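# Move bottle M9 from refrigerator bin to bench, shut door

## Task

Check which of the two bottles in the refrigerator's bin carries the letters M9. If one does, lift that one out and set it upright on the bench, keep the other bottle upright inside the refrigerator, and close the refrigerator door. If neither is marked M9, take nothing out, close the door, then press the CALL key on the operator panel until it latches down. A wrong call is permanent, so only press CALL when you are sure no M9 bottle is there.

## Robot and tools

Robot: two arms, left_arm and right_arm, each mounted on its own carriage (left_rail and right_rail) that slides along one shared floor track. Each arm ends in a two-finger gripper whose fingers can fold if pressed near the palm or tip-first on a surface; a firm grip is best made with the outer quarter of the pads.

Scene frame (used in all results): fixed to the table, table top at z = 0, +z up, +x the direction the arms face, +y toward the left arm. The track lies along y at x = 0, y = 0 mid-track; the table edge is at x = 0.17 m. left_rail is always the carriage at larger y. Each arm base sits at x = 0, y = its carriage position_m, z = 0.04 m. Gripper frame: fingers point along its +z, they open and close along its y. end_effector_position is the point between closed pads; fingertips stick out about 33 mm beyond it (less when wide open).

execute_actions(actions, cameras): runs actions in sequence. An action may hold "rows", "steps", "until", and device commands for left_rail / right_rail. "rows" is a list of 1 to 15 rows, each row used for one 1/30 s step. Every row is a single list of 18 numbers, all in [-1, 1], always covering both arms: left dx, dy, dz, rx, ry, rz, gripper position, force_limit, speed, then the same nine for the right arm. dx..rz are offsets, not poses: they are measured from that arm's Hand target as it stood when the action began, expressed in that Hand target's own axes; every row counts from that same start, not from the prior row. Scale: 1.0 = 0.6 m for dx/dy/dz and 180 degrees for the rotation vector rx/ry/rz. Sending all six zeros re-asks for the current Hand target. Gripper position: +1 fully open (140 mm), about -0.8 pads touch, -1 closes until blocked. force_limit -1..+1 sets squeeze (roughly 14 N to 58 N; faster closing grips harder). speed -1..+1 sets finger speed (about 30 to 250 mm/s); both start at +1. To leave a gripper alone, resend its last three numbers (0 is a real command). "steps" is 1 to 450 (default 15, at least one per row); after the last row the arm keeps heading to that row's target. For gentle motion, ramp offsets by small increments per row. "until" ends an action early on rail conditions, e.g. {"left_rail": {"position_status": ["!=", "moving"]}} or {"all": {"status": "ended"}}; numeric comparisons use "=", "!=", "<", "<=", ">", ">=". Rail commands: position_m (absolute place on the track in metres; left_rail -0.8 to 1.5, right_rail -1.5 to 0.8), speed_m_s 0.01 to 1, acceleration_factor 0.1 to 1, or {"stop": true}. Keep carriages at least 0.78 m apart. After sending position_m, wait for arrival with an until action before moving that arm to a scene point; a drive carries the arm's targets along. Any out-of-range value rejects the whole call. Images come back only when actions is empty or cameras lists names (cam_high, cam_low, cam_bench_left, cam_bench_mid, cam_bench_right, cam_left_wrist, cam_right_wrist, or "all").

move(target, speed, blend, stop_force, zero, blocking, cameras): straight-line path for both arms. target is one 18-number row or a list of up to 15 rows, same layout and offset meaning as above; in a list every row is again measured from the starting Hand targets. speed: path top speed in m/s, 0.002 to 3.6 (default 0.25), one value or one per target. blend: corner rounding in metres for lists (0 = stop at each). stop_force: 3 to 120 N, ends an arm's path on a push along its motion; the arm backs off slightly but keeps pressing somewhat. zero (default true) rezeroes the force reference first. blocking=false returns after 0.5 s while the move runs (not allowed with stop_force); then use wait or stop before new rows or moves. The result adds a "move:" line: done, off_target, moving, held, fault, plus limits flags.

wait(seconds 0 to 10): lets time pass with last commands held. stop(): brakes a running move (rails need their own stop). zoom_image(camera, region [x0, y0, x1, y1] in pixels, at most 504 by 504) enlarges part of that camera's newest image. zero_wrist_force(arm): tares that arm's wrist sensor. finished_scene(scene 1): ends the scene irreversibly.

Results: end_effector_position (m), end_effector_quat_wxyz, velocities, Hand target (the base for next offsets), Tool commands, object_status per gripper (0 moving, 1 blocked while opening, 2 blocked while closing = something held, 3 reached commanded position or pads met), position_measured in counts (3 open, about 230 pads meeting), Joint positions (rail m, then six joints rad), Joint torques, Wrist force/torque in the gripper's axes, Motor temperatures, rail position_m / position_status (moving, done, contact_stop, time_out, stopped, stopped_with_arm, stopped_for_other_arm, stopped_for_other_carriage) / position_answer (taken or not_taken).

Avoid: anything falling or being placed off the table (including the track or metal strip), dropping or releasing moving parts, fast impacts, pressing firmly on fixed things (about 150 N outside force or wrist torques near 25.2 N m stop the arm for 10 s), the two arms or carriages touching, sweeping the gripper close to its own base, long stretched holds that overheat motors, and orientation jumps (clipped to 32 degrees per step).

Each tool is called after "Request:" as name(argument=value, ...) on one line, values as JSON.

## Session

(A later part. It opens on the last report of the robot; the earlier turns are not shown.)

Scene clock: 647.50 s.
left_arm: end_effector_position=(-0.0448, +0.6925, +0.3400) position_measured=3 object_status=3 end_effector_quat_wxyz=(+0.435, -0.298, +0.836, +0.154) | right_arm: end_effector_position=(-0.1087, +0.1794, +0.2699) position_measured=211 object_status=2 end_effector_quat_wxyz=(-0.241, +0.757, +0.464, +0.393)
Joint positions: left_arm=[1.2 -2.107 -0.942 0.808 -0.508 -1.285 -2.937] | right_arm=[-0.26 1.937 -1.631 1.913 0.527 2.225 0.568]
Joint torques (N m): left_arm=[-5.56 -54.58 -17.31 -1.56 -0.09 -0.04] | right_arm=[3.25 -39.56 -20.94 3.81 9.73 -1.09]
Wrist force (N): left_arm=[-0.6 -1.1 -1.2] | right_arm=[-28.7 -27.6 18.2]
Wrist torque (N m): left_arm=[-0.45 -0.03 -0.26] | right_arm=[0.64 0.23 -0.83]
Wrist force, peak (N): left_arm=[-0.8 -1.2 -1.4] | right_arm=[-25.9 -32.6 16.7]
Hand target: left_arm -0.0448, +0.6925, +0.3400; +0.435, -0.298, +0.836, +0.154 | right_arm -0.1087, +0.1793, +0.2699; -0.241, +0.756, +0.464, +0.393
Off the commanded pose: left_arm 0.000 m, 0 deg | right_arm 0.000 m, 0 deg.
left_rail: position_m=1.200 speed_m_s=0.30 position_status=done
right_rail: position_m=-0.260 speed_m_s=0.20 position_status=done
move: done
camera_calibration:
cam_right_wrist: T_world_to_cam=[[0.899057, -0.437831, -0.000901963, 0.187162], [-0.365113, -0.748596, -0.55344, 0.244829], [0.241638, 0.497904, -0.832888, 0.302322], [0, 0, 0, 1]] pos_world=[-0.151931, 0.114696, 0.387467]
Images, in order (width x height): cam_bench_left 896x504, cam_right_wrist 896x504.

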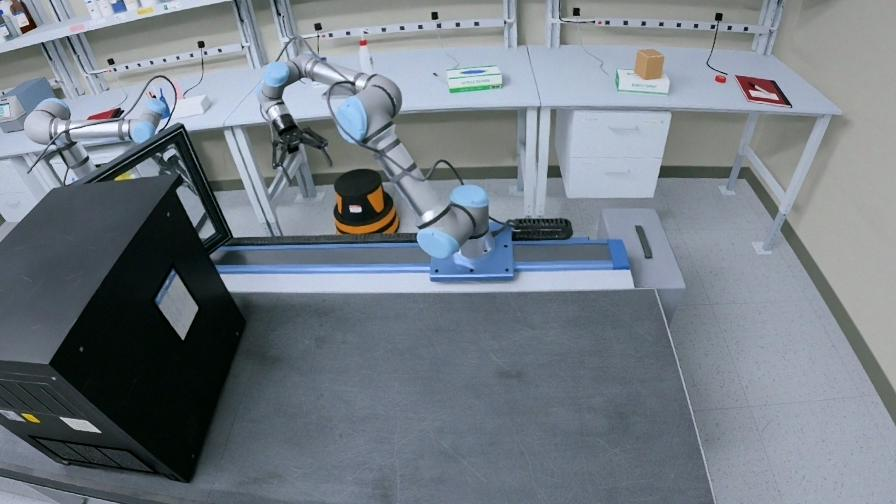

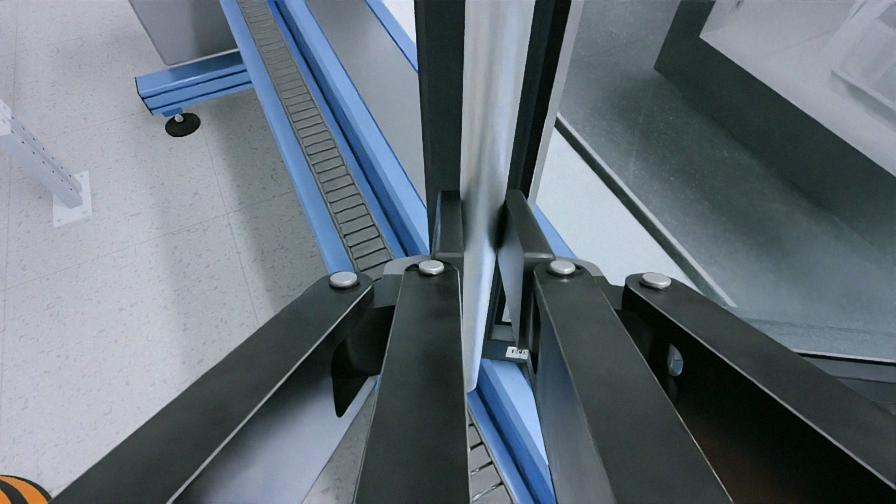

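Request:
move(target=[[0,0,0,0,0,0,1,0.2,-0.5,-0.0325,0.0042,-0.0434,0.0147,0,-0.0103,-1,0.2,-1],[0,0,0,0,0,0,1,0.2,-0.5,-0.0633,0.0142,-0.0873,0.0293,0,-0.0206,-1,0.2,-1],[0,0,0,0,0,0,1,0.2,-0.5,-0.0935,0.0283,-0.1304,0.0440,0,-0.0308,-1,0.2,-1]], speed=0.035, blend=[0.004,0.004,0], cameras=["cam_left_wrist","cam_high"])

Scene clock: 663.53 s.
left_arm: end_effector_position=(-0.0448, +0.6925, +0.3400) position_measured=3 object_status=3 end_effector_quat_wxyz=(+0.435, -0.298, +0.836, +0.154) | right_arm: end_effector_position=(-0.1373, +0.0859, +0.2690) position_measured=211 object_status=2 end_effector_quat_wxyz=(-0.273, +0.715, +0.526, +0.372)
Joint positions: left_arm=[1.2 -2.107 -0.942 0.808 -0.508 -1.285 -2.937] | right_arm=[-0.26 2.094 -1.84 2.085 0.558 2.217 0.557]
Joint torques (N m): left_arm=[-5.41 -55.34 -16.5 -1.49 -0.31 -0.13] | right_arm=[-0.34 -25.67 -8.53 7.55 15.05 1.94]
Wrist force (N): left_arm=[-0.5 -0.9 -1.4] | right_arm=[-13.5 -37.8 7.2]
Wrist torque (N m): left_arm=[-0.40 -0.07 -0.26] | right_arm=[0.84 0.03 -0.94]
Wrist force, peak (N): left_arm=[-0.8 -1.2 -1.4] | right_arm=[-29.0 -27.6 18.7]
Hand target: left_arm -0.0448, +0.6925, +0.3400; +0.435, -0.298, +0.836, +0.154 | right_arm -0.1373, +0.0859, +0.2690; -0.273, +0.715, +0.526, +0.372
Off the commanded pose: left_arm 0.000 m, 0 deg | right_arm 0.000 m, 0 deg.
left_rail: position_m=1.200 speed_m_s=0.30 position_status=done
right_rail: position_m=-0.260 speed_m_s=0.20 position_status=done
move: done
camera_calibration:
cam_left_wrist: T_world_to_cam=[[-0.628611, 0.777708, 0.00417676, -0.553532], [0.163634, 0.127009, 0.978311, -0.417273], [0.76031, 0.615661, -0.207098, -0.178847], [0, 0, 0, 1]] pos_world=[-0.143698, 0.593593, 0.373496]
Images, in order (width x height): cam_high 896x504, cam_left_wrist 896x504.

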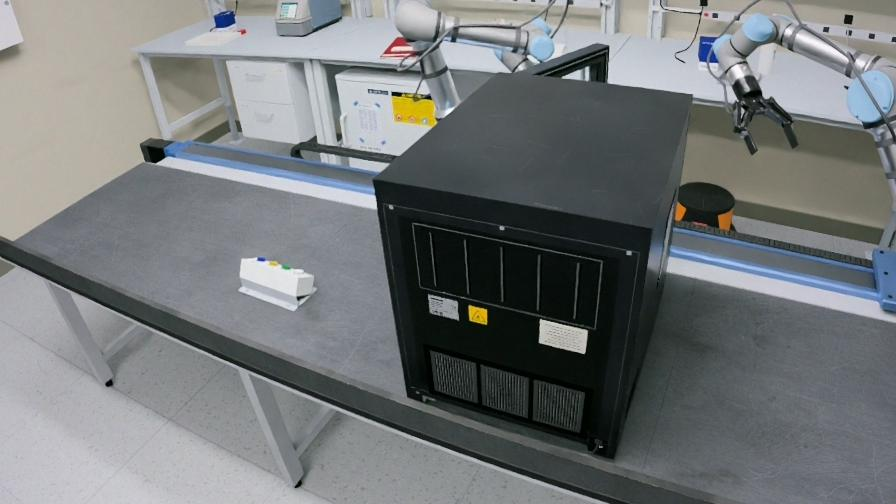

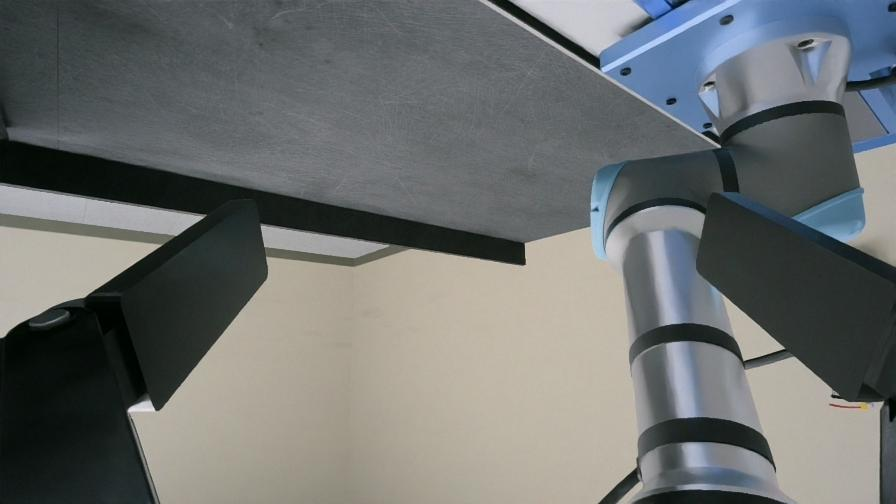

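Request:
move(target=[0,0,0,0,0,0,-0.05,0.2,-0.5,0,-0.0025,0,0,0,0,-1,0.2,-1], speed=0.02)

Request:
execute_actions(actions=[{"left_rail":{"position_m":0.95,"speed_m_s":0.2},"steps":120,"until":{"left_rail":{"position_status":["!=","moving"]}}}], cameras=["cam_left_wrist"])

Scene clock: 728.57 s.
left_arm: end_effector_position=(-0.0448, +0.6925, +0.3400) position_measured=135 object_status=0 end_effector_quat_wxyz=(+0.435, -0.298, +0.836, +0.154) | right_arm: end_effector_position=(-0.1387, +0.0863, +0.2690) position_measured=211 object_status=2 end_effector_quat_wxyz=(-0.273, +0.715, +0.526, +0.372)
Joint positions: left_arm=[1.2 -2.107 -0.942 0.808 -0.508 -1.285 -2.937] | right_arm=[-0.26 2.099 -1.835 2.082 0.558 2.22 0.562]
Joint torques (N m): left_arm=[-5.34 -54.87 -16.6 -1.69 -0.27 -0.05] | right_arm=[11.57 -6.19 -38.15 -1.18 6.27 1.67]
Wrist force (N): left_arm=[-0.5 -1.1 -1.2] | right_arm=[-14.8 -3.8 10.5]
Wrist torque (N m): left_arm=[-0.44 -0.02 -0.26] | right_arm=[0.33 -0.02 -0.69]
Wrist force, peak (N): left_arm=[-0.7 -1.2 -1.5] | right_arm=[-14.1 -38.0 7.3]
Hand target: left_arm -0.0448, +0.6925, +0.3400; +0.435, -0.298, +0.836, +0.154 | right_arm -0.1387, +0.0863, +0.2690; -0.273, +0.715, +0.526, +0.372
Off the commanded pose: left_arm 0.000 m, 0 deg | right_arm 0.000 m, 0 deg.
left_rail: position_m=1.200 speed_m_s=0.30 position_status=done
right_rail: position_m=-0.260 speed_m_s=0.20 position_status=done
move: done

Scene clock: 730.43 s.
left_arm: end_effector_position=(-0.0448, +0.4425, +0.3400) position_measured=135 object_status=3 end_effector_quat_wxyz=(+0.435, -0.298, +0.836, +0.154) | right_arm: end_effector_position=(-0.1387, +0.0863, +0.2690) position_measured=211 object_status=2 end_effector_quat_wxyz=(-0.273, +0.715, +0.526, +0.372)
Joint positions: left_arm=[0.95 -2.107 -0.942 0.808 -0.508 -1.285 -2.937] | right_arm=[-0.26 2.099 -1.835 2.082 0.558 2.22 0.562]
Joint torques (N m): left_arm=[-5.95 -39.76 -17.25 -1.09 -0.46 -0.08] | right_arm=[12.51 -5.29 -37.77 -1.12 4.29 1.67]
Wrist force (N): left_arm=[-0.3 -1.0 -1.2] | right_arm=[-14.8 -4.1 10.3]
Wrist torque (N m): left_arm=[-0.41 -0.06 -0.26] | right_arm=[0.26 -0.02 -0.68]
Wrist force, peak (N): left_arm=[0.0 -1.9 -1.6] | right_arm=[-15.3 -4.1 10.6]
Hand target: left_arm -0.0448, +0.4425, +0.3400; +0.435, -0.298, +0.836, +0.154 | right_arm -0.1387, +0.0863, +0.2690; -0.273, +0.715, +0.526, +0.372
Tool commands: left_gripper/position=-0.05 left_gripper/force_limit=+0.2 left_gripper/speed=-0.5 right_gripper/position=-1.0 right_gripper/force_limit=+0.2 right_gripper/speed=-1.0
Off the commanded pose: left_arm 0.000 m, 0 deg | right_arm 0.000 m, 0 deg.
left_rail: position_m=0.950 speed_m_s=0.20 position_status=done
right_rail: position_m=-0.260 speed_m_s=0.20 position_status=done
camera_calibration:
cam_left_wrist: T_world_to_cam=[[-0.628611, 0.777709, 0.00417677, -0.359105], [0.163708, 0.127069, 0.978291, -0.385523], [0.760295, 0.615648, -0.207194, -0.0248936], [0, 0, 0, 1]] pos_world=[-0.143698, 0.343593, 0.373496]
Images, in order (width x height): cam_left_wrist 896x504.

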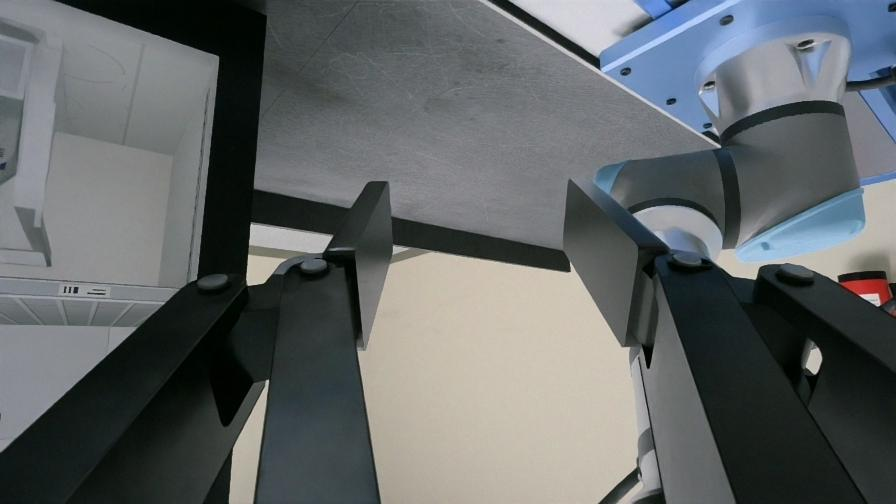

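Request:
execute_actions(actions=[{"left_rail":{"position_m":1.05,"speed_m_s":0.2},"steps":120,"until":{"left_rail":{"position_status":["!=","moving"]}}}])

Request:
move(target=[-0.0615,-0.5737,0.146,0.3424,-0.0729,0.1782,-0.05,0.2,-0.5,0,0,0,0,0,0,-1,0.2,-1], speed=0.15, cameras=["cam_left_wrist","cam_right_wrist","cam_bench_left"])

Scene clock: 740.50 s.
left_arm: end_effector_position=(-0.0448, +0.5425, +0.3400) position_measured=135 object_status=3 end_effector_quat_wxyz=(+0.435, -0.298, +0.836, +0.154) | right_arm: end_effector_position=(-0.1387, +0.0863, +0.2690) position_measured=211 object_status=2 end_effector_quat_wxyz=(-0.273, +0.715, +0.526, +0.372)
Joint positions: left_arm=[1.05 -2.107 -0.942 0.808 -0.508 -1.285 -2.937] | right_arm=[-0.26 2.099 -1.835 2.082 0.558 2.22 0.562]
Joint torques (N m): left_arm=[-5.61 -52.98 -20.82 1.73 -0.52 -0.03] | right_arm=[11.27 -5.68 -37.63 -1.05 1.94 1.44]
Wrist force (N): left_arm=[-0.6 -1.2 -1.3] | right_arm=[-15.0 -4.1 10.5]
Wrist torque (N m): left_arm=[-0.45 0.00 -0.26] | right_arm=[0.27 0.02 -0.69]
Wrist force, peak (N): left_arm=[0.4 -2.5 -2.0] | right_arm=[-15.2 -4.0 10.9]
Hand target: left_arm -0.0448, +0.5425, +0.3400; +0.435, -0.298, +0.836, +0.154 | right_arm -0.1387, +0.0863, +0.2690; -0.273, +0.715, +0.526, +0.372
Tool commands: left_gripper/position=-0.05 left_gripper/force_limit=+0.2 left_gripper/speed=-0.5 right_gripper/position=-1.0 right_gripper/force_limit=+0.2 right_gripper/speed=-1.0
Off the commanded pose: left_arm 0.000 m, 0 deg | right_arm 0.000 m, 0 deg.
left_rail: position_m=1.050 speed_m_s=0.20 position_status=done
right_rail: position_m=-0.260 speed_m_s=0.20 position_status=done

Scene clock: 745.60 s.
left_arm: end_effector_position=(+0.2449, +0.3346, +0.3205) position_measured=135 object_status=3 end_effector_quat_wxyz=(+0.554, +0.212, +0.791, -0.149) | right_arm: end_effector_position=(-0.1387, +0.0863, +0.2690) position_measured=211 object_status=2 end_effector_quat_wxyz=(-0.273, +0.715, +0.526, +0.372)
Joint positions: left_arm=[1.05 -1.822 -1.195 1.824 -2.842 -0.439 -0.882] | right_arm=[-0.26 2.099 -1.835 2.082 0.558 2.22 0.562]
Joint torques (N m): left_arm=[9.92 -25.66 -13.75 -5.26 -0.17 1.03] | right_arm=[10.02 -5.7 -35.93 -0.97 1.93 1.21]
Wrist force (N): left_arm=[-0.7 -1.6 -0.5] | right_arm=[-15.0 -3.9 10.5]
Wrist torque (N m): left_arm=[-0.53 -0.05 -0.35] | right_arm=[0.30 0.02 -0.69]
Wrist force, peak (N): left_arm=[-0.8 -1.5 -1.2] | right_arm=[-15.2 -4.0 10.7]
Hand target: left_arm +0.2449, +0.3346, +0.3205; +0.554, +0.212, +0.791, -0.149 | right_arm -0.1387, +0.0863, +0.2690; -0.273, +0.715, +0.526, +0.372
Off the commanded pose: left_arm 0.000 m, 0 deg | right_arm 0.000 m, 0 deg.
left_rail: position_m=1.050 speed_m_s=0.20 position_status=done
right_rail: position_m=-0.260 speed_m_s=0.20 position_status=done
move: done
camera_calibration:
cam_left_wrist: T_world_to_cam=[[0.503747, 0.863833, 0.00567577, -0.399598], [-0.0504327, 0.0228496, 0.998466, -0.319387], [0.862378, -0.50326, 0.0550758, 0.0826173], [0, 0, 0, 1]] pos_world=[0.113941, 0.394062, 0.316615]
cam_right_wrist: T_world_to_cam=[[0.959867, -0.280454, -0.00109596, 0.16832], [-0.234174, -0.799307, -0.553417, 0.186196], [0.154332, 0.531463, -0.832904, 0.340181], [0, 0, 0, 1]] pos_world=[-0.170464, 0.0152405, 0.386567]
Images, in order (width x height): cam_bench_left 896x504, cam_left_wrist 896x504, cam_right_wrist 896x504.

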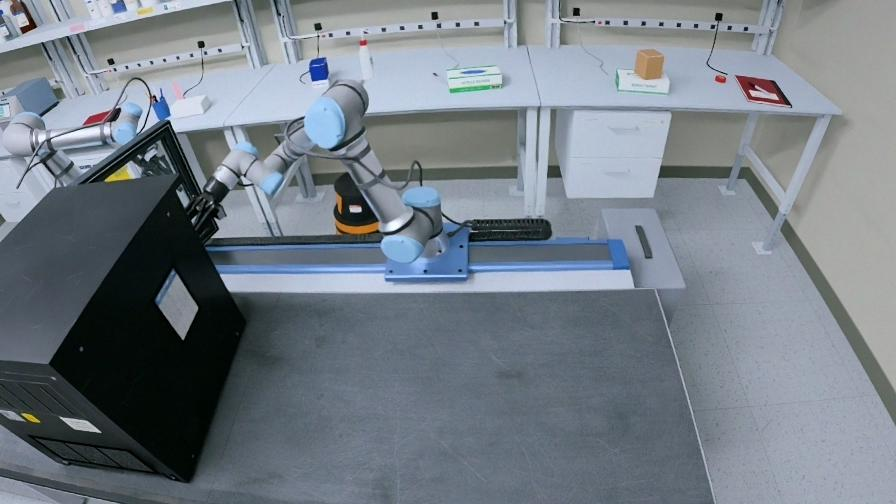

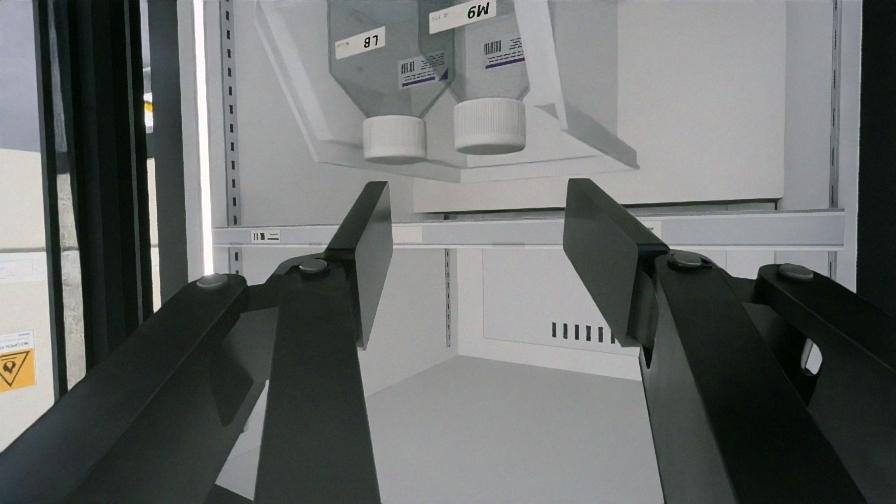

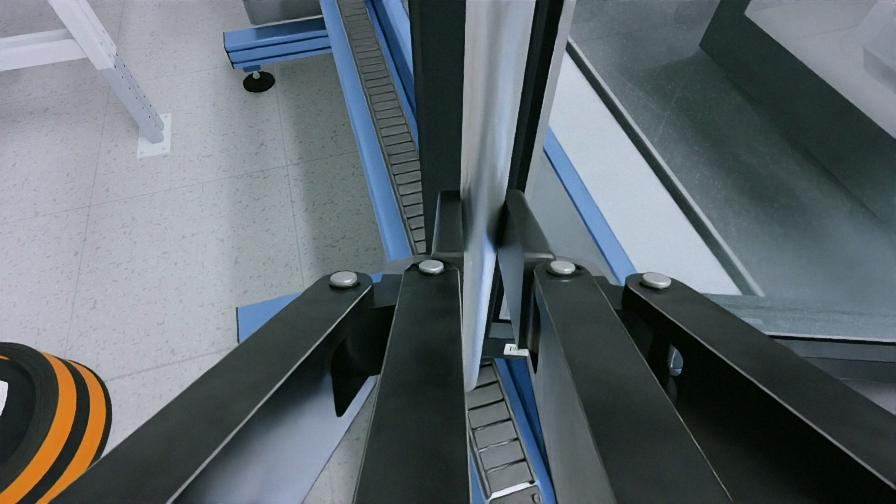

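Request:
move(target=[0.1567,0,0.057,0,0,0,-0.05,0.2,-0.5,0,0,0,0,0,0,-1,0.2,-1], speed=0.12, cameras=["cam_left_wrist"])

Request:
zoom_image(camera="cam_left_wrist", region=[220, 0, 680, 250])

Scene clock: 755.50 s.
left_arm: end_effector_position=(+0.2449, +0.3344, +0.2205) position_measured=135 object_status=3 end_effector_quat_wxyz=(+0.554, +0.212, +0.791, -0.149) | right_arm: end_effector_position=(-0.1387, +0.0863, +0.2690) position_measured=211 object_status=2 end_effector_quat_wxyz=(-0.273, +0.715, +0.526, +0.372)
Joint positions: left_arm=[1.05 -1.822 -1.027 1.895 -3.082 -0.44 -0.881] | right_arm=[-0.26 2.099 -1.835 2.082 0.558 2.22 0.562]
Joint torques (N m): left_arm=[10.86 -28.13 -10.09 -5.21 0.94 0.99] | right_arm=[11.36 -6.96 -35.74 -0.94 1.77 0.97]
Wrist force (N): left_arm=[-0.4 -1.3 -0.5] | right_arm=[-15.0 -4.0 10.4]
Wrist torque (N m): left_arm=[-0.47 -0.10 -0.41] | right_arm=[0.30 0.02 -0.68]
Wrist force, peak (N): left_arm=[-2.2 -1.4 -0.9] | right_arm=[-15.4 -4.2 10.6]
Hand target: left_arm +0.2449, +0.3344, +0.2204; +0.554, +0.212, +0.791, -0.149 | right_arm -0.1387, +0.0863, +0.2690; -0.273, +0.715, +0.526, +0.372
Off the commanded pose: left_arm 0.000 m, 0 deg | right_arm 0.000 m, 0 deg.
left_rail: position_m=1.050 speed_m_s=0.20 position_status=done
right_rail: position_m=-0.260 speed_m_s=0.20 position_status=done
move: done
camera_calibration:
cam_left_wrist: T_world_to_cam=[[0.503895, 0.863746, 0.00568373, -0.398843], [-0.0505148, 0.0228993, 0.998461, -0.219545], [0.862286, -0.503407, 0.0551708, 0.0880725], [0, 0, 0, 1]] pos_world=[0.113941, 0.393863, 0.216615]
Images, in order (width x height): cam_left_wrist 896x504.

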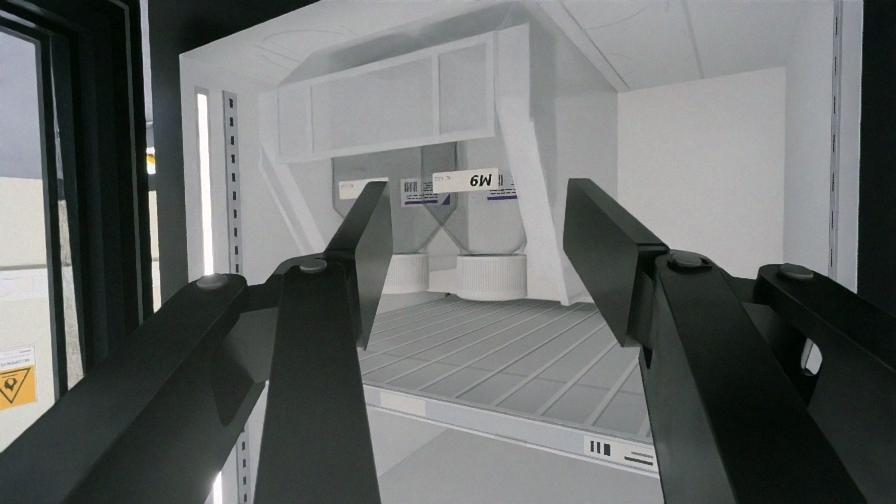

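Scaled by 1.096 from the camera's 896x504 image, which has a finer 1280x720 frame.

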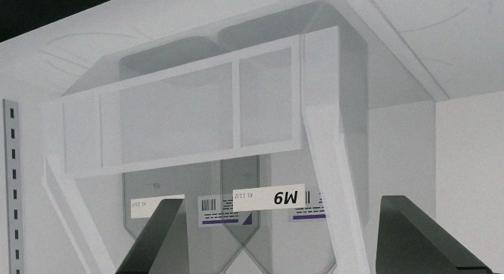

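Request:
zoom_image(camera="cam_left_wrist", region=[300, 0, 550, 120])

Request:
zoom_image(camera="cam_left_wrist", region=[400, 100, 580, 310])

Scaled by 2.016 from the camera's 896x504 image, which has a finer 1280x720 frame.

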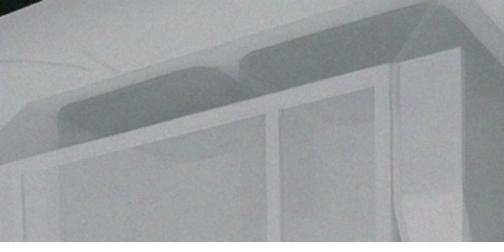

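Scaled by 2.400 from the camera's 896x504 image, which has a finer 1280x720 frame.

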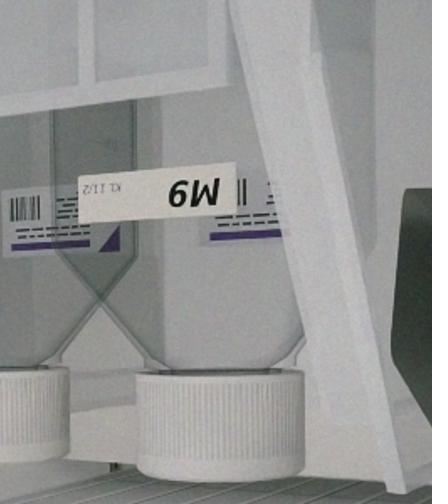

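Request:
execute_actions(actions=[{"left_rail":{"position_m":1.25,"speed_m_s":0.2},"steps":120,"until":{"left_rail":{"position_status":["!=","moving"]}}}])

Request:
move(target=[-0.3085,0.25,-0.1863,-0.1754,-0.2164,0,-0.05,0.2,-0.5,0,0,0,0,0,0,-1,0.2,-1], speed=0.1)

Scene clock: 880.17 s.
left_arm: end_effector_position=(+0.2449, +0.5344, +0.2204) position_measured=135 object_status=3 end_effector_quat_wxyz=(+0.554, +0.212, +0.791, -0.149) | right_arm: end_effector_position=(-0.1387, +0.0863, +0.2690) position_measured=211 object_status=2 end_effector_quat_wxyz=(-0.273, +0.715, +0.526, +0.372)
Joint positions: left_arm=[1.25 -1.822 -1.027 1.895 -3.082 -0.44 -0.881] | right_arm=[-0.26 2.099 -1.835 2.082 0.558 2.22 0.562]
Joint torques (N m): left_arm=[7.6 -46.1 -17.78 -4.63 2.03 1.25] | right_arm=[10.13 -6.48 -35.93 -0.83 1.82 0.79]
Wrist force (N): left_arm=[-0.4 -1.2 -0.5] | right_arm=[-15.0 -4.1 10.3]
Wrist torque (N m): left_arm=[-0.46 -0.11 -0.40] | right_arm=[0.28 0.03 -0.68]
Wrist force, peak (N): left_arm=[-0.6 -2.9 0.2] | right_arm=[-15.4 -4.2 10.4]
Hand target: left_arm +0.2449, +0.5344, +0.2204; +0.554, +0.212, +0.791, -0.149 | right_arm -0.1387, +0.0863, +0.2690; -0.273, +0.715, +0.526, +0.372
Tool commands: left_gripper/position=-0.05 left_gripper/force_limit=+0.2 left_gripper/speed=-0.5 right_gripper/position=-1.0 right_gripper/force_limit=+0.2 right_gripper/speed=-1.0
Off the commanded pose: left_arm 0.000 m, 0 deg | right_arm 0.000 m, 0 deg.
left_rail: position_m=1.250 speed_m_s=0.20 position_status=done
right_rail: position_m=-0.260 speed_m_s=0.20 position_status=done

Scene clock: 885.03 s.
left_arm: end_effector_position=(+0.2838, +0.6855, +0.4323) position_measured=135 object_status=3 end_effector_quat_wxyz=(+0.819, -0.005, +0.574, +0.006) | right_arm: end_effector_position=(-0.1387, +0.0863, +0.2690) position_measured=211 object_status=2 end_effector_quat_wxyz=(-0.273, +0.715, +0.526, +0.372)
Joint positions: left_arm=[1.25 -1.822 -1.029 1.897 -3.067 0.436 -0.897] | right_arm=[-0.26 2.099 -1.835 2.082 0.558 2.22 0.562]
Joint torques (N m): left_arm=[9.09 -48.42 -8.22 0.14 3.14 -1.02] | right_arm=[10.07 -7.36 -35.79 -0.95 2.02 0.79]
Wrist force (N): left_arm=[0.2 -1.4 -0.5] | right_arm=[-15.1 -4.1 10.3]
Wrist torque (N m): left_arm=[-0.73 -0.05 -0.25] | right_arm=[0.28 0.03 -0.67]
Wrist force, peak (N): left_arm=[0.0 -1.6 -0.9] | right_arm=[-15.3 -4.1 10.6]
Hand target: left_arm +0.2838, +0.6855, +0.4324; +0.819, -0.005, +0.574, +0.006 | right_arm -0.1387, +0.0863, +0.2690; -0.273, +0.715, +0.526, +0.372
Off the commanded pose: left_arm 0.000 m, 0 deg | right_arm 0.000 m, 0 deg.
left_rail: position_m=1.250 speed_m_s=0.20 position_status=done
right_rail: position_m=-0.260 speed_m_s=0.20 position_status=done
move: done

Request:
move(target=[[0.016,-0.2955,-0.0931,0.1645,-0.1335,0.4528,-0.05,0.2,-0.5,0,0,0,0,0,0,-1,0.2,-1],[0.3084,-0.2503,-0.1863,0.329,-0.267,0.9056,-0.05,0.2,-0.5,0,0,0,0,0,0,-1,0.2,-1]], speed=0.2, blend=[0.02,0], cameras=["cam_left_wrist","cam_bench_left"])

Scene clock: 904.70 s.
left_arm: end_effector_position=(+0.2443, +0.5344, +0.2205) position_measured=135 object_status=3 end_effector_quat_wxyz=(+0.150, +0.791, -0.212, +0.554) | right_arm: end_effector_position=(-0.1387, +0.0863, +0.2690) position_measured=211 object_status=2 end_effector_quat_wxyz=(-0.273, +0.715, +0.526, +0.372)
Joint positions: left_arm=[1.25 -1.823 -0.887 1.267 0.547 0.439 -0.882] | right_arm=[-0.26 2.099 -1.835 2.082 0.558 2.22 0.562]
Joint torques (N m): left_arm=[-7.39 -35.52 -29.98 4.09 -3.71 -1.33] | right_arm=[9.18 -8.24 -34.49 -0.94 1.96 0.43]
Wrist force (N): left_arm=[1.3 1.2 1.7] | right_arm=[-15.0 -4.2 10.3]
Wrist torque (N m): left_arm=[0.05 0.26 0.51] | right_arm=[0.25 -0.01 -0.68]
Wrist force, peak (N): left_arm=[1.3 1.3 1.9] | right_arm=[-15.4 -4.1 10.6]
Hand target: left_arm +0.2443, +0.5344, +0.2205; +0.150, +0.791, -0.212, +0.554 | right_arm -0.1387, +0.0863, +0.2690; -0.273, +0.715, +0.526, +0.372
Off the commanded pose: left_arm 0.000 m, 0 deg | right_arm 0.000 m, 0 deg.
left_rail: position_m=1.250 speed_m_s=0.20 position_status=done
right_rail: position_m=-0.260 speed_m_s=0.20 position_status=done
move: done
camera_calibration:
cam_left_wrist: T_world_to_cam=[[-0.503447, -0.864009, -0.00546453, 0.600531], [-0.586979, 0.346653, -0.731634, 0.115459], [0.634032, -0.365132, -0.681676, 0.333531], [0, 0, 0, 1]] pos_world=[0.158639, 0.600622, 0.315116]
Images, in order (width x height): cam_bench_left 896x504, cam_left_wrist 896x504.

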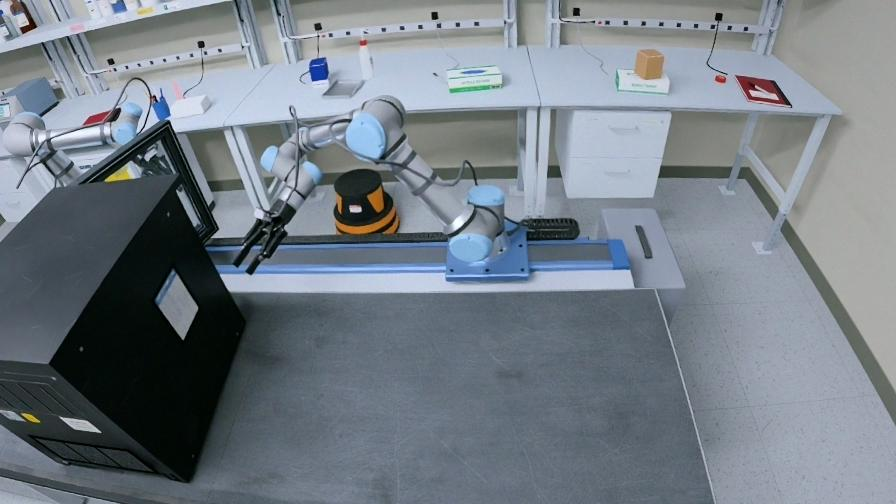

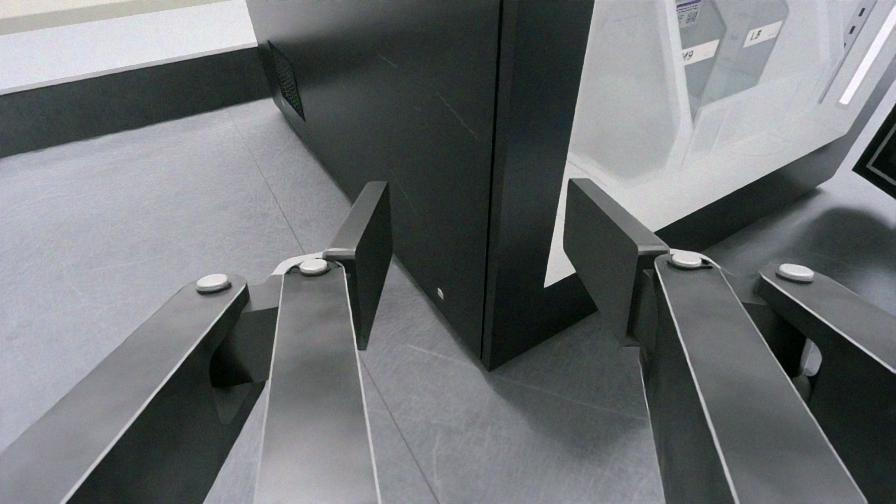

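Request:
move(target=[0.1227,-0.1698,-0.1732,0,0,0,-0.05,0.2,-0.5,0,0,0,0,0,0,-1,0.2,-1], speed=0.15)

Request:
execute_actions(actions=[{"left_rail":{"position_m":0.95,"speed_m_s":0.15},"steps":150,"until":{"left_rail":{"position_status":["!=","moving"]}}}], cameras=["cam_left_wrist","cam_bench_left"])

Scene clock: 917.30 s.
left_arm: end_effector_position=(+0.2327, +0.6591, +0.3249) position_measured=135 object_status=3 end_effector_quat_wxyz=(+0.150, +0.791, -0.212, +0.554) | right_arm: end_effector_position=(-0.1387, +0.0863, +0.2690) position_measured=211 object_status=2 end_effector_quat_wxyz=(-0.273, +0.715, +0.526, +0.372)
Joint positions: left_arm=[1.25 -1.921 -1.227 1.561 0.787 0.388 -1.092] | right_arm=[-0.26 2.099 -1.835 2.082 0.558 2.22 0.562]
Joint torques (N m): left_arm=[-7.09 -43.04 -11.72 4.58 -3.88 -1.21] | right_arm=[8.47 -7.81 -34.33 -0.83 1.97 0.61]
Wrist force (N): left_arm=[1.4 1.1 1.6] | right_arm=[-15.0 -3.9 10.2]
Wrist torque (N m): left_arm=[0.03 0.20 0.42] | right_arm=[0.31 0.01 -0.68]
Wrist force, peak (N): left_arm=[0.7 1.9 2.4] | right_arm=[-15.4 -4.2 10.4]
Hand target: left_arm +0.2327, +0.6591, +0.3249; +0.150, +0.791, -0.212, +0.554 | right_arm -0.1387, +0.0863, +0.2690; -0.273, +0.715, +0.526, +0.372
Off the commanded pose: left_arm 0.000 m, 0 deg | right_arm 0.000 m, 0 deg.
left_rail: position_m=1.250 speed_m_s=0.20 position_status=done
right_rail: position_m=-0.260 speed_m_s=0.20 position_status=done
move: done

Scene clock: 919.83 s.
left_arm: end_effector_position=(+0.2327, +0.3591, +0.3249) position_measured=135 object_status=3 end_effector_quat_wxyz=(+0.150, +0.791, -0.212, +0.554) | right_arm: end_effector_position=(-0.1387, +0.0863, +0.2690) position_measured=211 object_status=2 end_effector_quat_wxyz=(-0.273, +0.715, +0.526, +0.372)
Joint positions: left_arm=[0.95 -1.921 -1.227 1.561 0.787 0.388 -1.092] | right_arm=[-0.26 2.099 -1.835 2.082 0.558 2.22 0.562]
Joint torques (N m): left_arm=[-4.65 -26.89 -23.17 4.07 -2.34 -1.23] | right_arm=[8.92 -9.08 -34.45 -0.88 2.03 0.53]
Wrist force (N): left_arm=[1.7 1.2 1.5] | right_arm=[-14.8 -4.1 10.4]
Wrist torque (N m): left_arm=[0.06 0.14 0.42] | right_arm=[0.28 -0.03 -0.68]
Wrist force, peak (N): left_arm=[1.7 2.1 2.1] | right_arm=[-15.2 -4.2 10.4]
Hand target: left_arm +0.2327, +0.3591, +0.3249; +0.150, +0.791, -0.212, +0.554 | right_arm -0.1387, +0.0863, +0.2690; -0.273, +0.715, +0.526, +0.372
Tool commands: left_gripper/position=-0.05 left_gripper/force_limit=+0.2 left_gripper/speed=-0.5 right_gripper/position=-1.0 right_gripper/force_limit=+0.2 right_gripper/speed=-1.0
Off the commanded pose: left_arm 0.000 m, 0 deg | right_arm 0.000 m, 0 deg.
left_rail: position_m=0.950 speed_m_s=0.15 position_status=done
right_rail: position_m=-0.260 speed_m_s=0.20 position_status=done
camera_calibration:
cam_left_wrist: T_world_to_cam=[[-0.503358, -0.86406, -0.0056083, 0.443819], [-0.587005, 0.346708, -0.731587, 0.245703], [0.634079, -0.364958, -0.681725, 0.348049], [0, 0, 0, 1]] pos_world=[0.146938, 0.425322, 0.419516]
Images, in order (width x height): cam_bench_left 896x504, cam_left_wrist 896x504.

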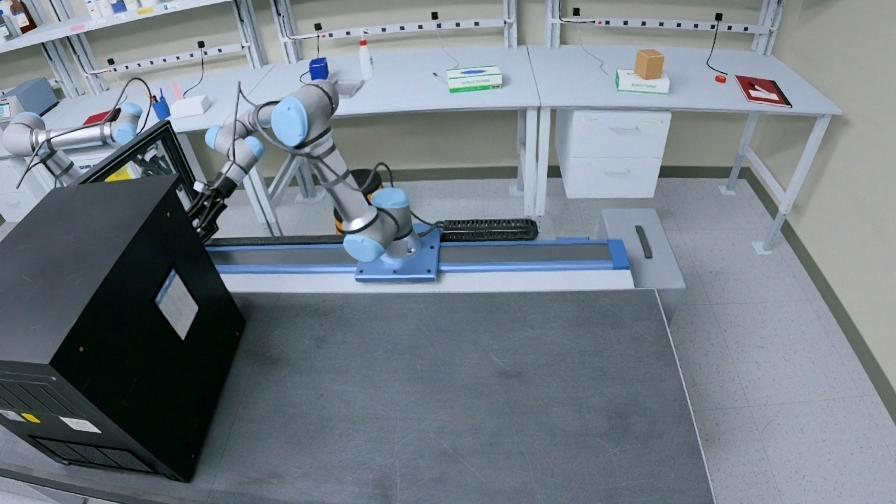

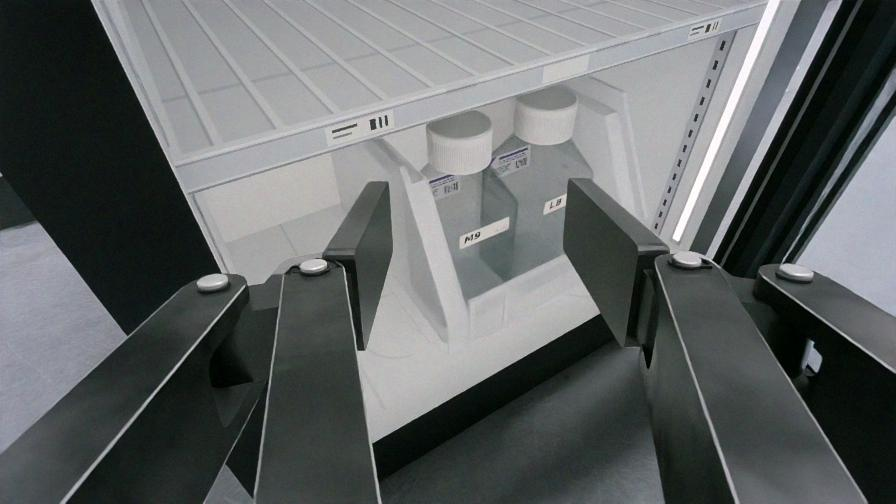

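Request:
zoom_image(camera="cam_left_wrist", region=[380, 60, 640, 360])

Scaled by 1.680 from the camera's 896x504 image, which has a finer 1280x720 frame.

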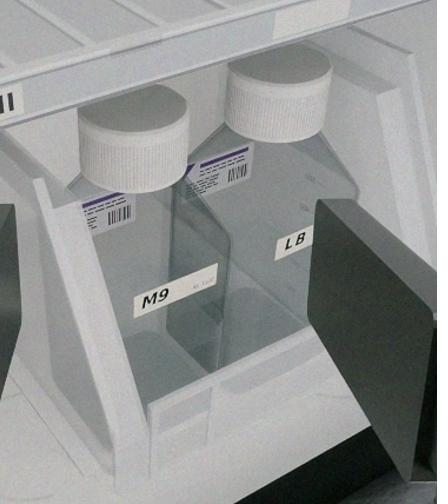

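Request:
move(target=[-0.0067,0,0.1667,0,0,0,-0.05,0.2,-0.5,0,0,0,0,0,0,-1,0.2,-1], speed=0.1, stop_force=12, cameras=["cam_left_wrist"])

Request:
zoom_image(camera="cam_left_wrist", region=[300, 20, 680, 380])

Scene clock: 957.77 s.
left_arm: end_effector_position=(+0.3128, +0.3126, +0.2871) position_measured=135 object_status=3 end_effector_quat_wxyz=(+0.150, +0.791, -0.212, +0.554) | right_arm: end_effector_position=(-0.1387, +0.0863, +0.2690) position_measured=211 object_status=2 end_effector_quat_wxyz=(-0.273, +0.715, +0.526, +0.372)
Joint positions: left_arm=[0.95 -1.723 -1.147 1.475 0.453 0.505 -0.716] | right_arm=[-0.26 2.099 -1.835 2.082 0.558 2.22 0.562]
Joint torques (N m): left_arm=[9.59 -26.34 -30.19 -0.59 -0.05 1.04] | right_arm=[8.04 -9.48 -33.04 -1.12 1.83 0.6]
Wrist force (N): left_arm=[1.5 1.1 1.3] | right_arm=[-15.0 -4.1 10.2]
Wrist torque (N m): left_arm=[0.00 0.24 0.36] | right_arm=[0.28 0.00 -0.68]
Wrist force, peak (N): left_arm=[1.6 1.1 2.1] | right_arm=[-15.2 -4.2 10.5]
Hand target: left_arm +0.3128, +0.3126, +0.2871; +0.150, +0.791, -0.212, +0.554 | right_arm -0.1387, +0.0863, +0.2690; -0.273, +0.715, +0.526, +0.372
Off the commanded pose: left_arm 0.000 m, 0 deg | right_arm 0.000 m, 0 deg.
left_rail: position_m=0.950 speed_m_s=0.15 position_status=done
right_rail: position_m=-0.260 speed_m_s=0.20 position_status=done
move: done
camera_calibration:
cam_left_wrist: T_world_to_cam=[[-0.503413, -0.864028, -0.00554991, 0.443726], [-0.586982, 0.346696, -0.73161, 0.281199], [0.634056, -0.365045, -0.681701, 0.254548], [0, 0, 0, 1]] pos_world=[0.227038, 0.378822, 0.381716]
Images, in order (width x height): cam_left_wrist 896x504.

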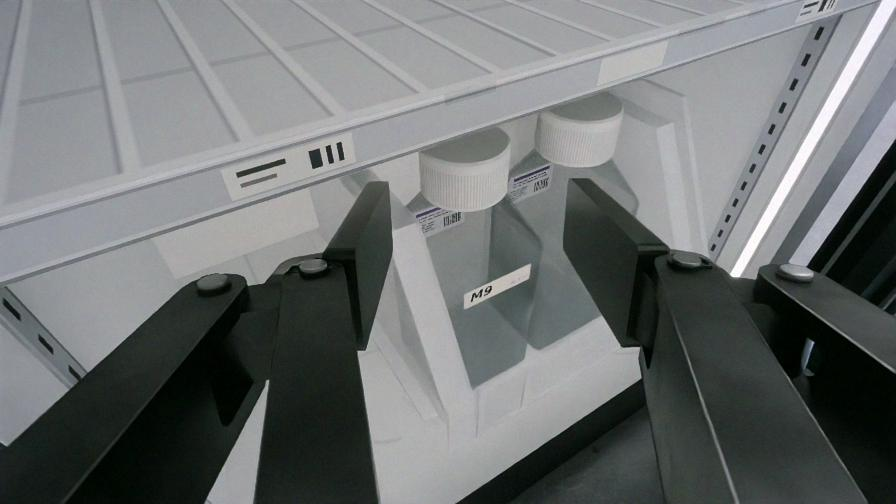

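Scaled by 1.326 from the camera's 896x504 image, which has a finer 1280x720 frame.

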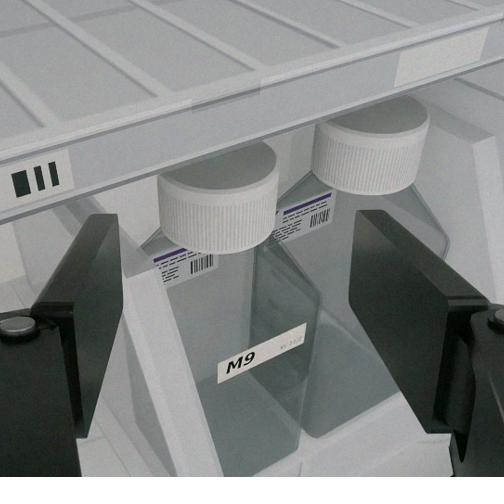

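Request:
move(target=[-0.003,-0.0005,0.1,0,0,0,-0.1,0.2,-0.5,0,0,0,0,0,0,-1,0.2,-1], speed=0.05, stop_force=8, cameras=["cam_left_wrist"])

Request:
zoom_image(camera="cam_left_wrist", region=[300, 20, 680, 380])

Scene clock: 991.87 s.
left_arm: end_effector_position=(+0.3612, +0.2848, +0.2650) position_measured=141 object_status=3 end_effector_quat_wxyz=(+0.150, +0.791, -0.212, +0.554) | right_arm: end_effector_position=(-0.1387, +0.0863, +0.2690) position_measured=211 object_status=2 end_effector_quat_wxyz=(-0.273, +0.715, +0.526, +0.372)
Joint positions: left_arm=[0.95 -1.619 -1.073 1.402 0.338 0.582 -0.584] | right_arm=[-0.26 2.099 -1.835 2.082 0.558 2.22 0.562]
Joint torques (N m): left_arm=[12.87 -26.19 -28.82 -0.94 0.22 0.98] | right_arm=[7.63 -10.44 -32.81 -0.72 2.06 0.41]
Wrist force (N): left_arm=[5.7 3.0 -3.7] | right_arm=[-16.0 -4.2 11.0]
Wrist torque (N m): left_arm=[0.17 0.18 0.51] | right_arm=[0.32 0.02 -0.68]
Wrist force, peak (N): left_arm=[5.9 3.1 -3.9] | right_arm=[-16.1 -4.2 11.0]
Hand target: left_arm +0.3612, +0.2848, +0.2650; +0.150, +0.791, -0.212, +0.554 | right_arm -0.1387, +0.0863, +0.2690; -0.273, +0.715, +0.526, +0.372
Off the commanded pose: left_arm 0.000 m, 0 deg | right_arm 0.000 m, 0 deg.
left_rail: position_m=0.950 speed_m_s=0.15 position_status=done
right_rail: position_m=-0.260 speed_m_s=0.20 position_status=done
move: done
camera_calibration:
cam_left_wrist: T_world_to_cam=[[-0.503413, -0.864028, -0.00554991, 0.443999], [-0.586982, 0.346696, -0.73161, 0.303137], [0.634056, -0.365045, -0.681701, 0.198583], [0, 0, 0, 1]] pos_world=[0.275538, 0.351022, 0.359616]
Images, in order (width x height): cam_left_wrist 896x504.

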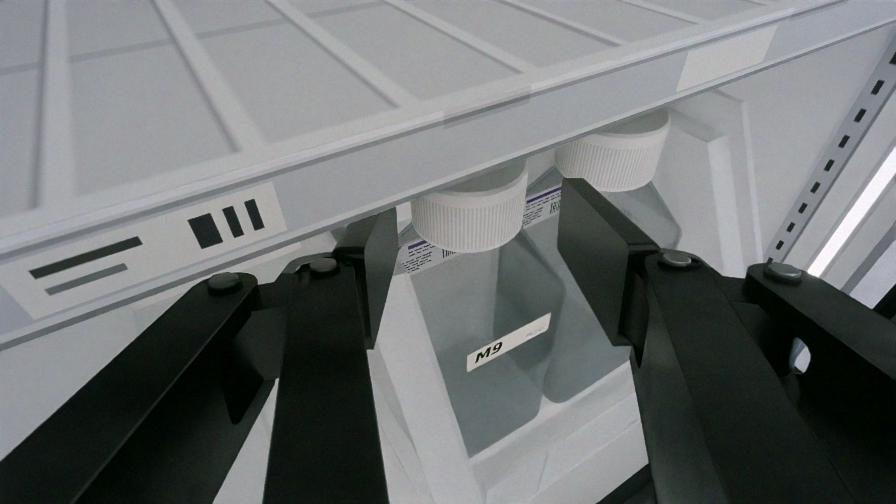

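Scaled by 1.326 from the camera's 896x504 image, which has a finer 1280x720 frame.

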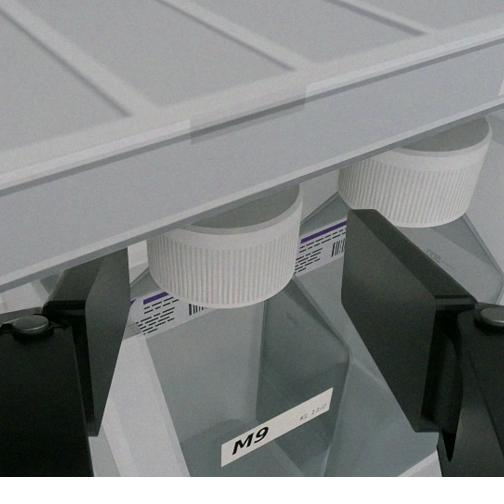

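Request:
move(target=[0.0,0,-0.025,0,0,0,-0.1,0.2,-0.5,0,0,0,0,0,0,-1,0.2,-1], speed=0.03)

Request:
move(target=[0.0125,-0.0015,0.0043,0,0,0,-0.125,0.2,-0.5,0,0,0,0,0,0,-1,0.2,-1], speed=0.03, cameras=["cam_left_wrist"])

Request:
zoom_image(camera="cam_left_wrist", region=[340, 120, 620, 380])

Scene clock: 1005.43 s.
left_arm: end_effector_position=(+0.3491, +0.2918, +0.2701) position_measured=141 object_status=3 end_effector_quat_wxyz=(+0.150, +0.791, -0.212, +0.554) | right_arm: end_effector_position=(-0.1387, +0.0863, +0.2690) position_measured=211 object_status=2 end_effector_quat_wxyz=(-0.273, +0.715, +0.526, +0.372)
Joint positions: left_arm=[0.95 -1.644 -1.093 1.423 0.361 0.563 -0.612] | right_arm=[-0.26 2.099 -1.835 2.082 0.558 2.22 0.562]
Joint torques (N m): left_arm=[-7.47 -49.97 -12.73 3.66 -3.71 -1.29] | right_arm=[6.78 -9.98 -30.74 -0.71 2.47 0.13]
Wrist force (N): left_arm=[2.1 3.2 3.1] | right_arm=[-15.4 -4.7 10.3]
Wrist torque (N m): left_arm=[-0.08 0.27 0.49] | right_arm=[0.34 0.01 -0.69]
Wrist force, peak (N): left_arm=[6.1 3.2 -4.0] | right_arm=[-16.2 -4.4 11.2]
Hand target: left_arm +0.3490, +0.2919, +0.2701; +0.150, +0.791, -0.212, +0.554 | right_arm -0.1387, +0.0863, +0.2690; -0.273, +0.715, +0.526, +0.372
Off the commanded pose: left_arm 0.000 m, 0 deg | right_arm 0.000 m, 0 deg.
left_rail: position_m=0.950 speed_m_s=0.15 position_status=done
right_rail: position_m=-0.260 speed_m_s=0.20 position_status=done
move: done

Scene clock: 1006.23 s.
left_arm: end_effector_position=(+0.3537, +0.2902, +0.2762) position_measured=144 object_status=3 end_effector_quat_wxyz=(+0.150, +0.791, -0.212, +0.554) | right_arm: end_effector_position=(-0.1387, +0.0863, +0.2690) position_measured=211 object_status=2 end_effector_quat_wxyz=(-0.273, +0.715, +0.526, +0.372)
Joint positions: left_arm=[0.95 -1.635 -1.094 1.407 0.369 0.57 -0.601] | right_arm=[-0.26 2.099 -1.835 2.082 0.558 2.22 0.562]
Joint torques (N m): left_arm=[11.85 -49.16 -30.42 3.31 0.07 1] | right_arm=[6.07 -10.51 -31.4 -0.7 3.07 0.01]
Wrist force (N): left_arm=[1.4 1.3 1.8] | right_arm=[-15.6 -4.3 10.5]
Wrist torque (N m): left_arm=[0.02 0.28 0.40] | right_arm=[0.31 0.06 -0.69]
Wrist force, peak (N): left_arm=[2.0 3.1 2.9] | right_arm=[-15.7 -5.0 10.8]
Hand target: left_arm +0.3538, +0.2902, +0.2763; +0.150, +0.791, -0.212, +0.554 | right_arm -0.1387, +0.0863, +0.2690; -0.273, +0.715, +0.526, +0.372
Off the commanded pose: left_arm 0.000 m, 0 deg | right_arm 0.000 m, 0 deg.
left_rail: position_m=0.950 speed_m_s=0.15 position_status=done
right_rail: position_m=-0.260 speed_m_s=0.20 position_status=done
move: done
camera_calibration:
cam_left_wrist: T_world_to_cam=[[-0.503413, -0.864028, -0.00554904, 0.444951], [-0.586983, 0.346695, -0.73161, 0.305057], [0.634056, -0.365045, -0.681701, 0.212944], [0, 0, 0, 1]] pos_world=[0.268038, 0.356422, 0.370816]
Images, in order (width x height): cam_left_wrist 896x504.

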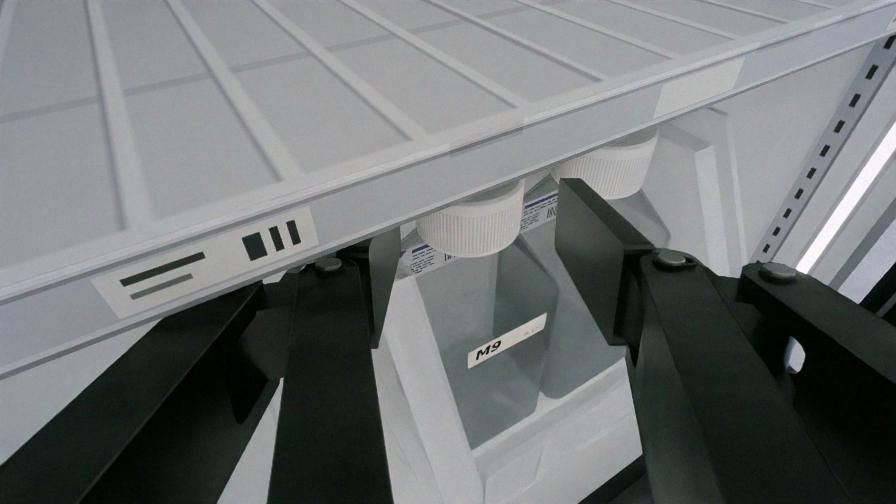

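Scaled by 1.800 from the camera's 896x504 image, which has a finer 1280x720 frame.

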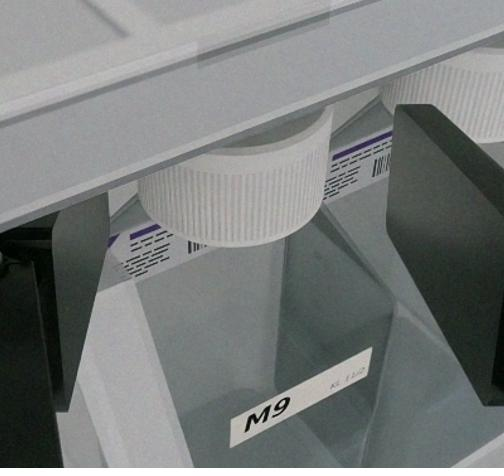

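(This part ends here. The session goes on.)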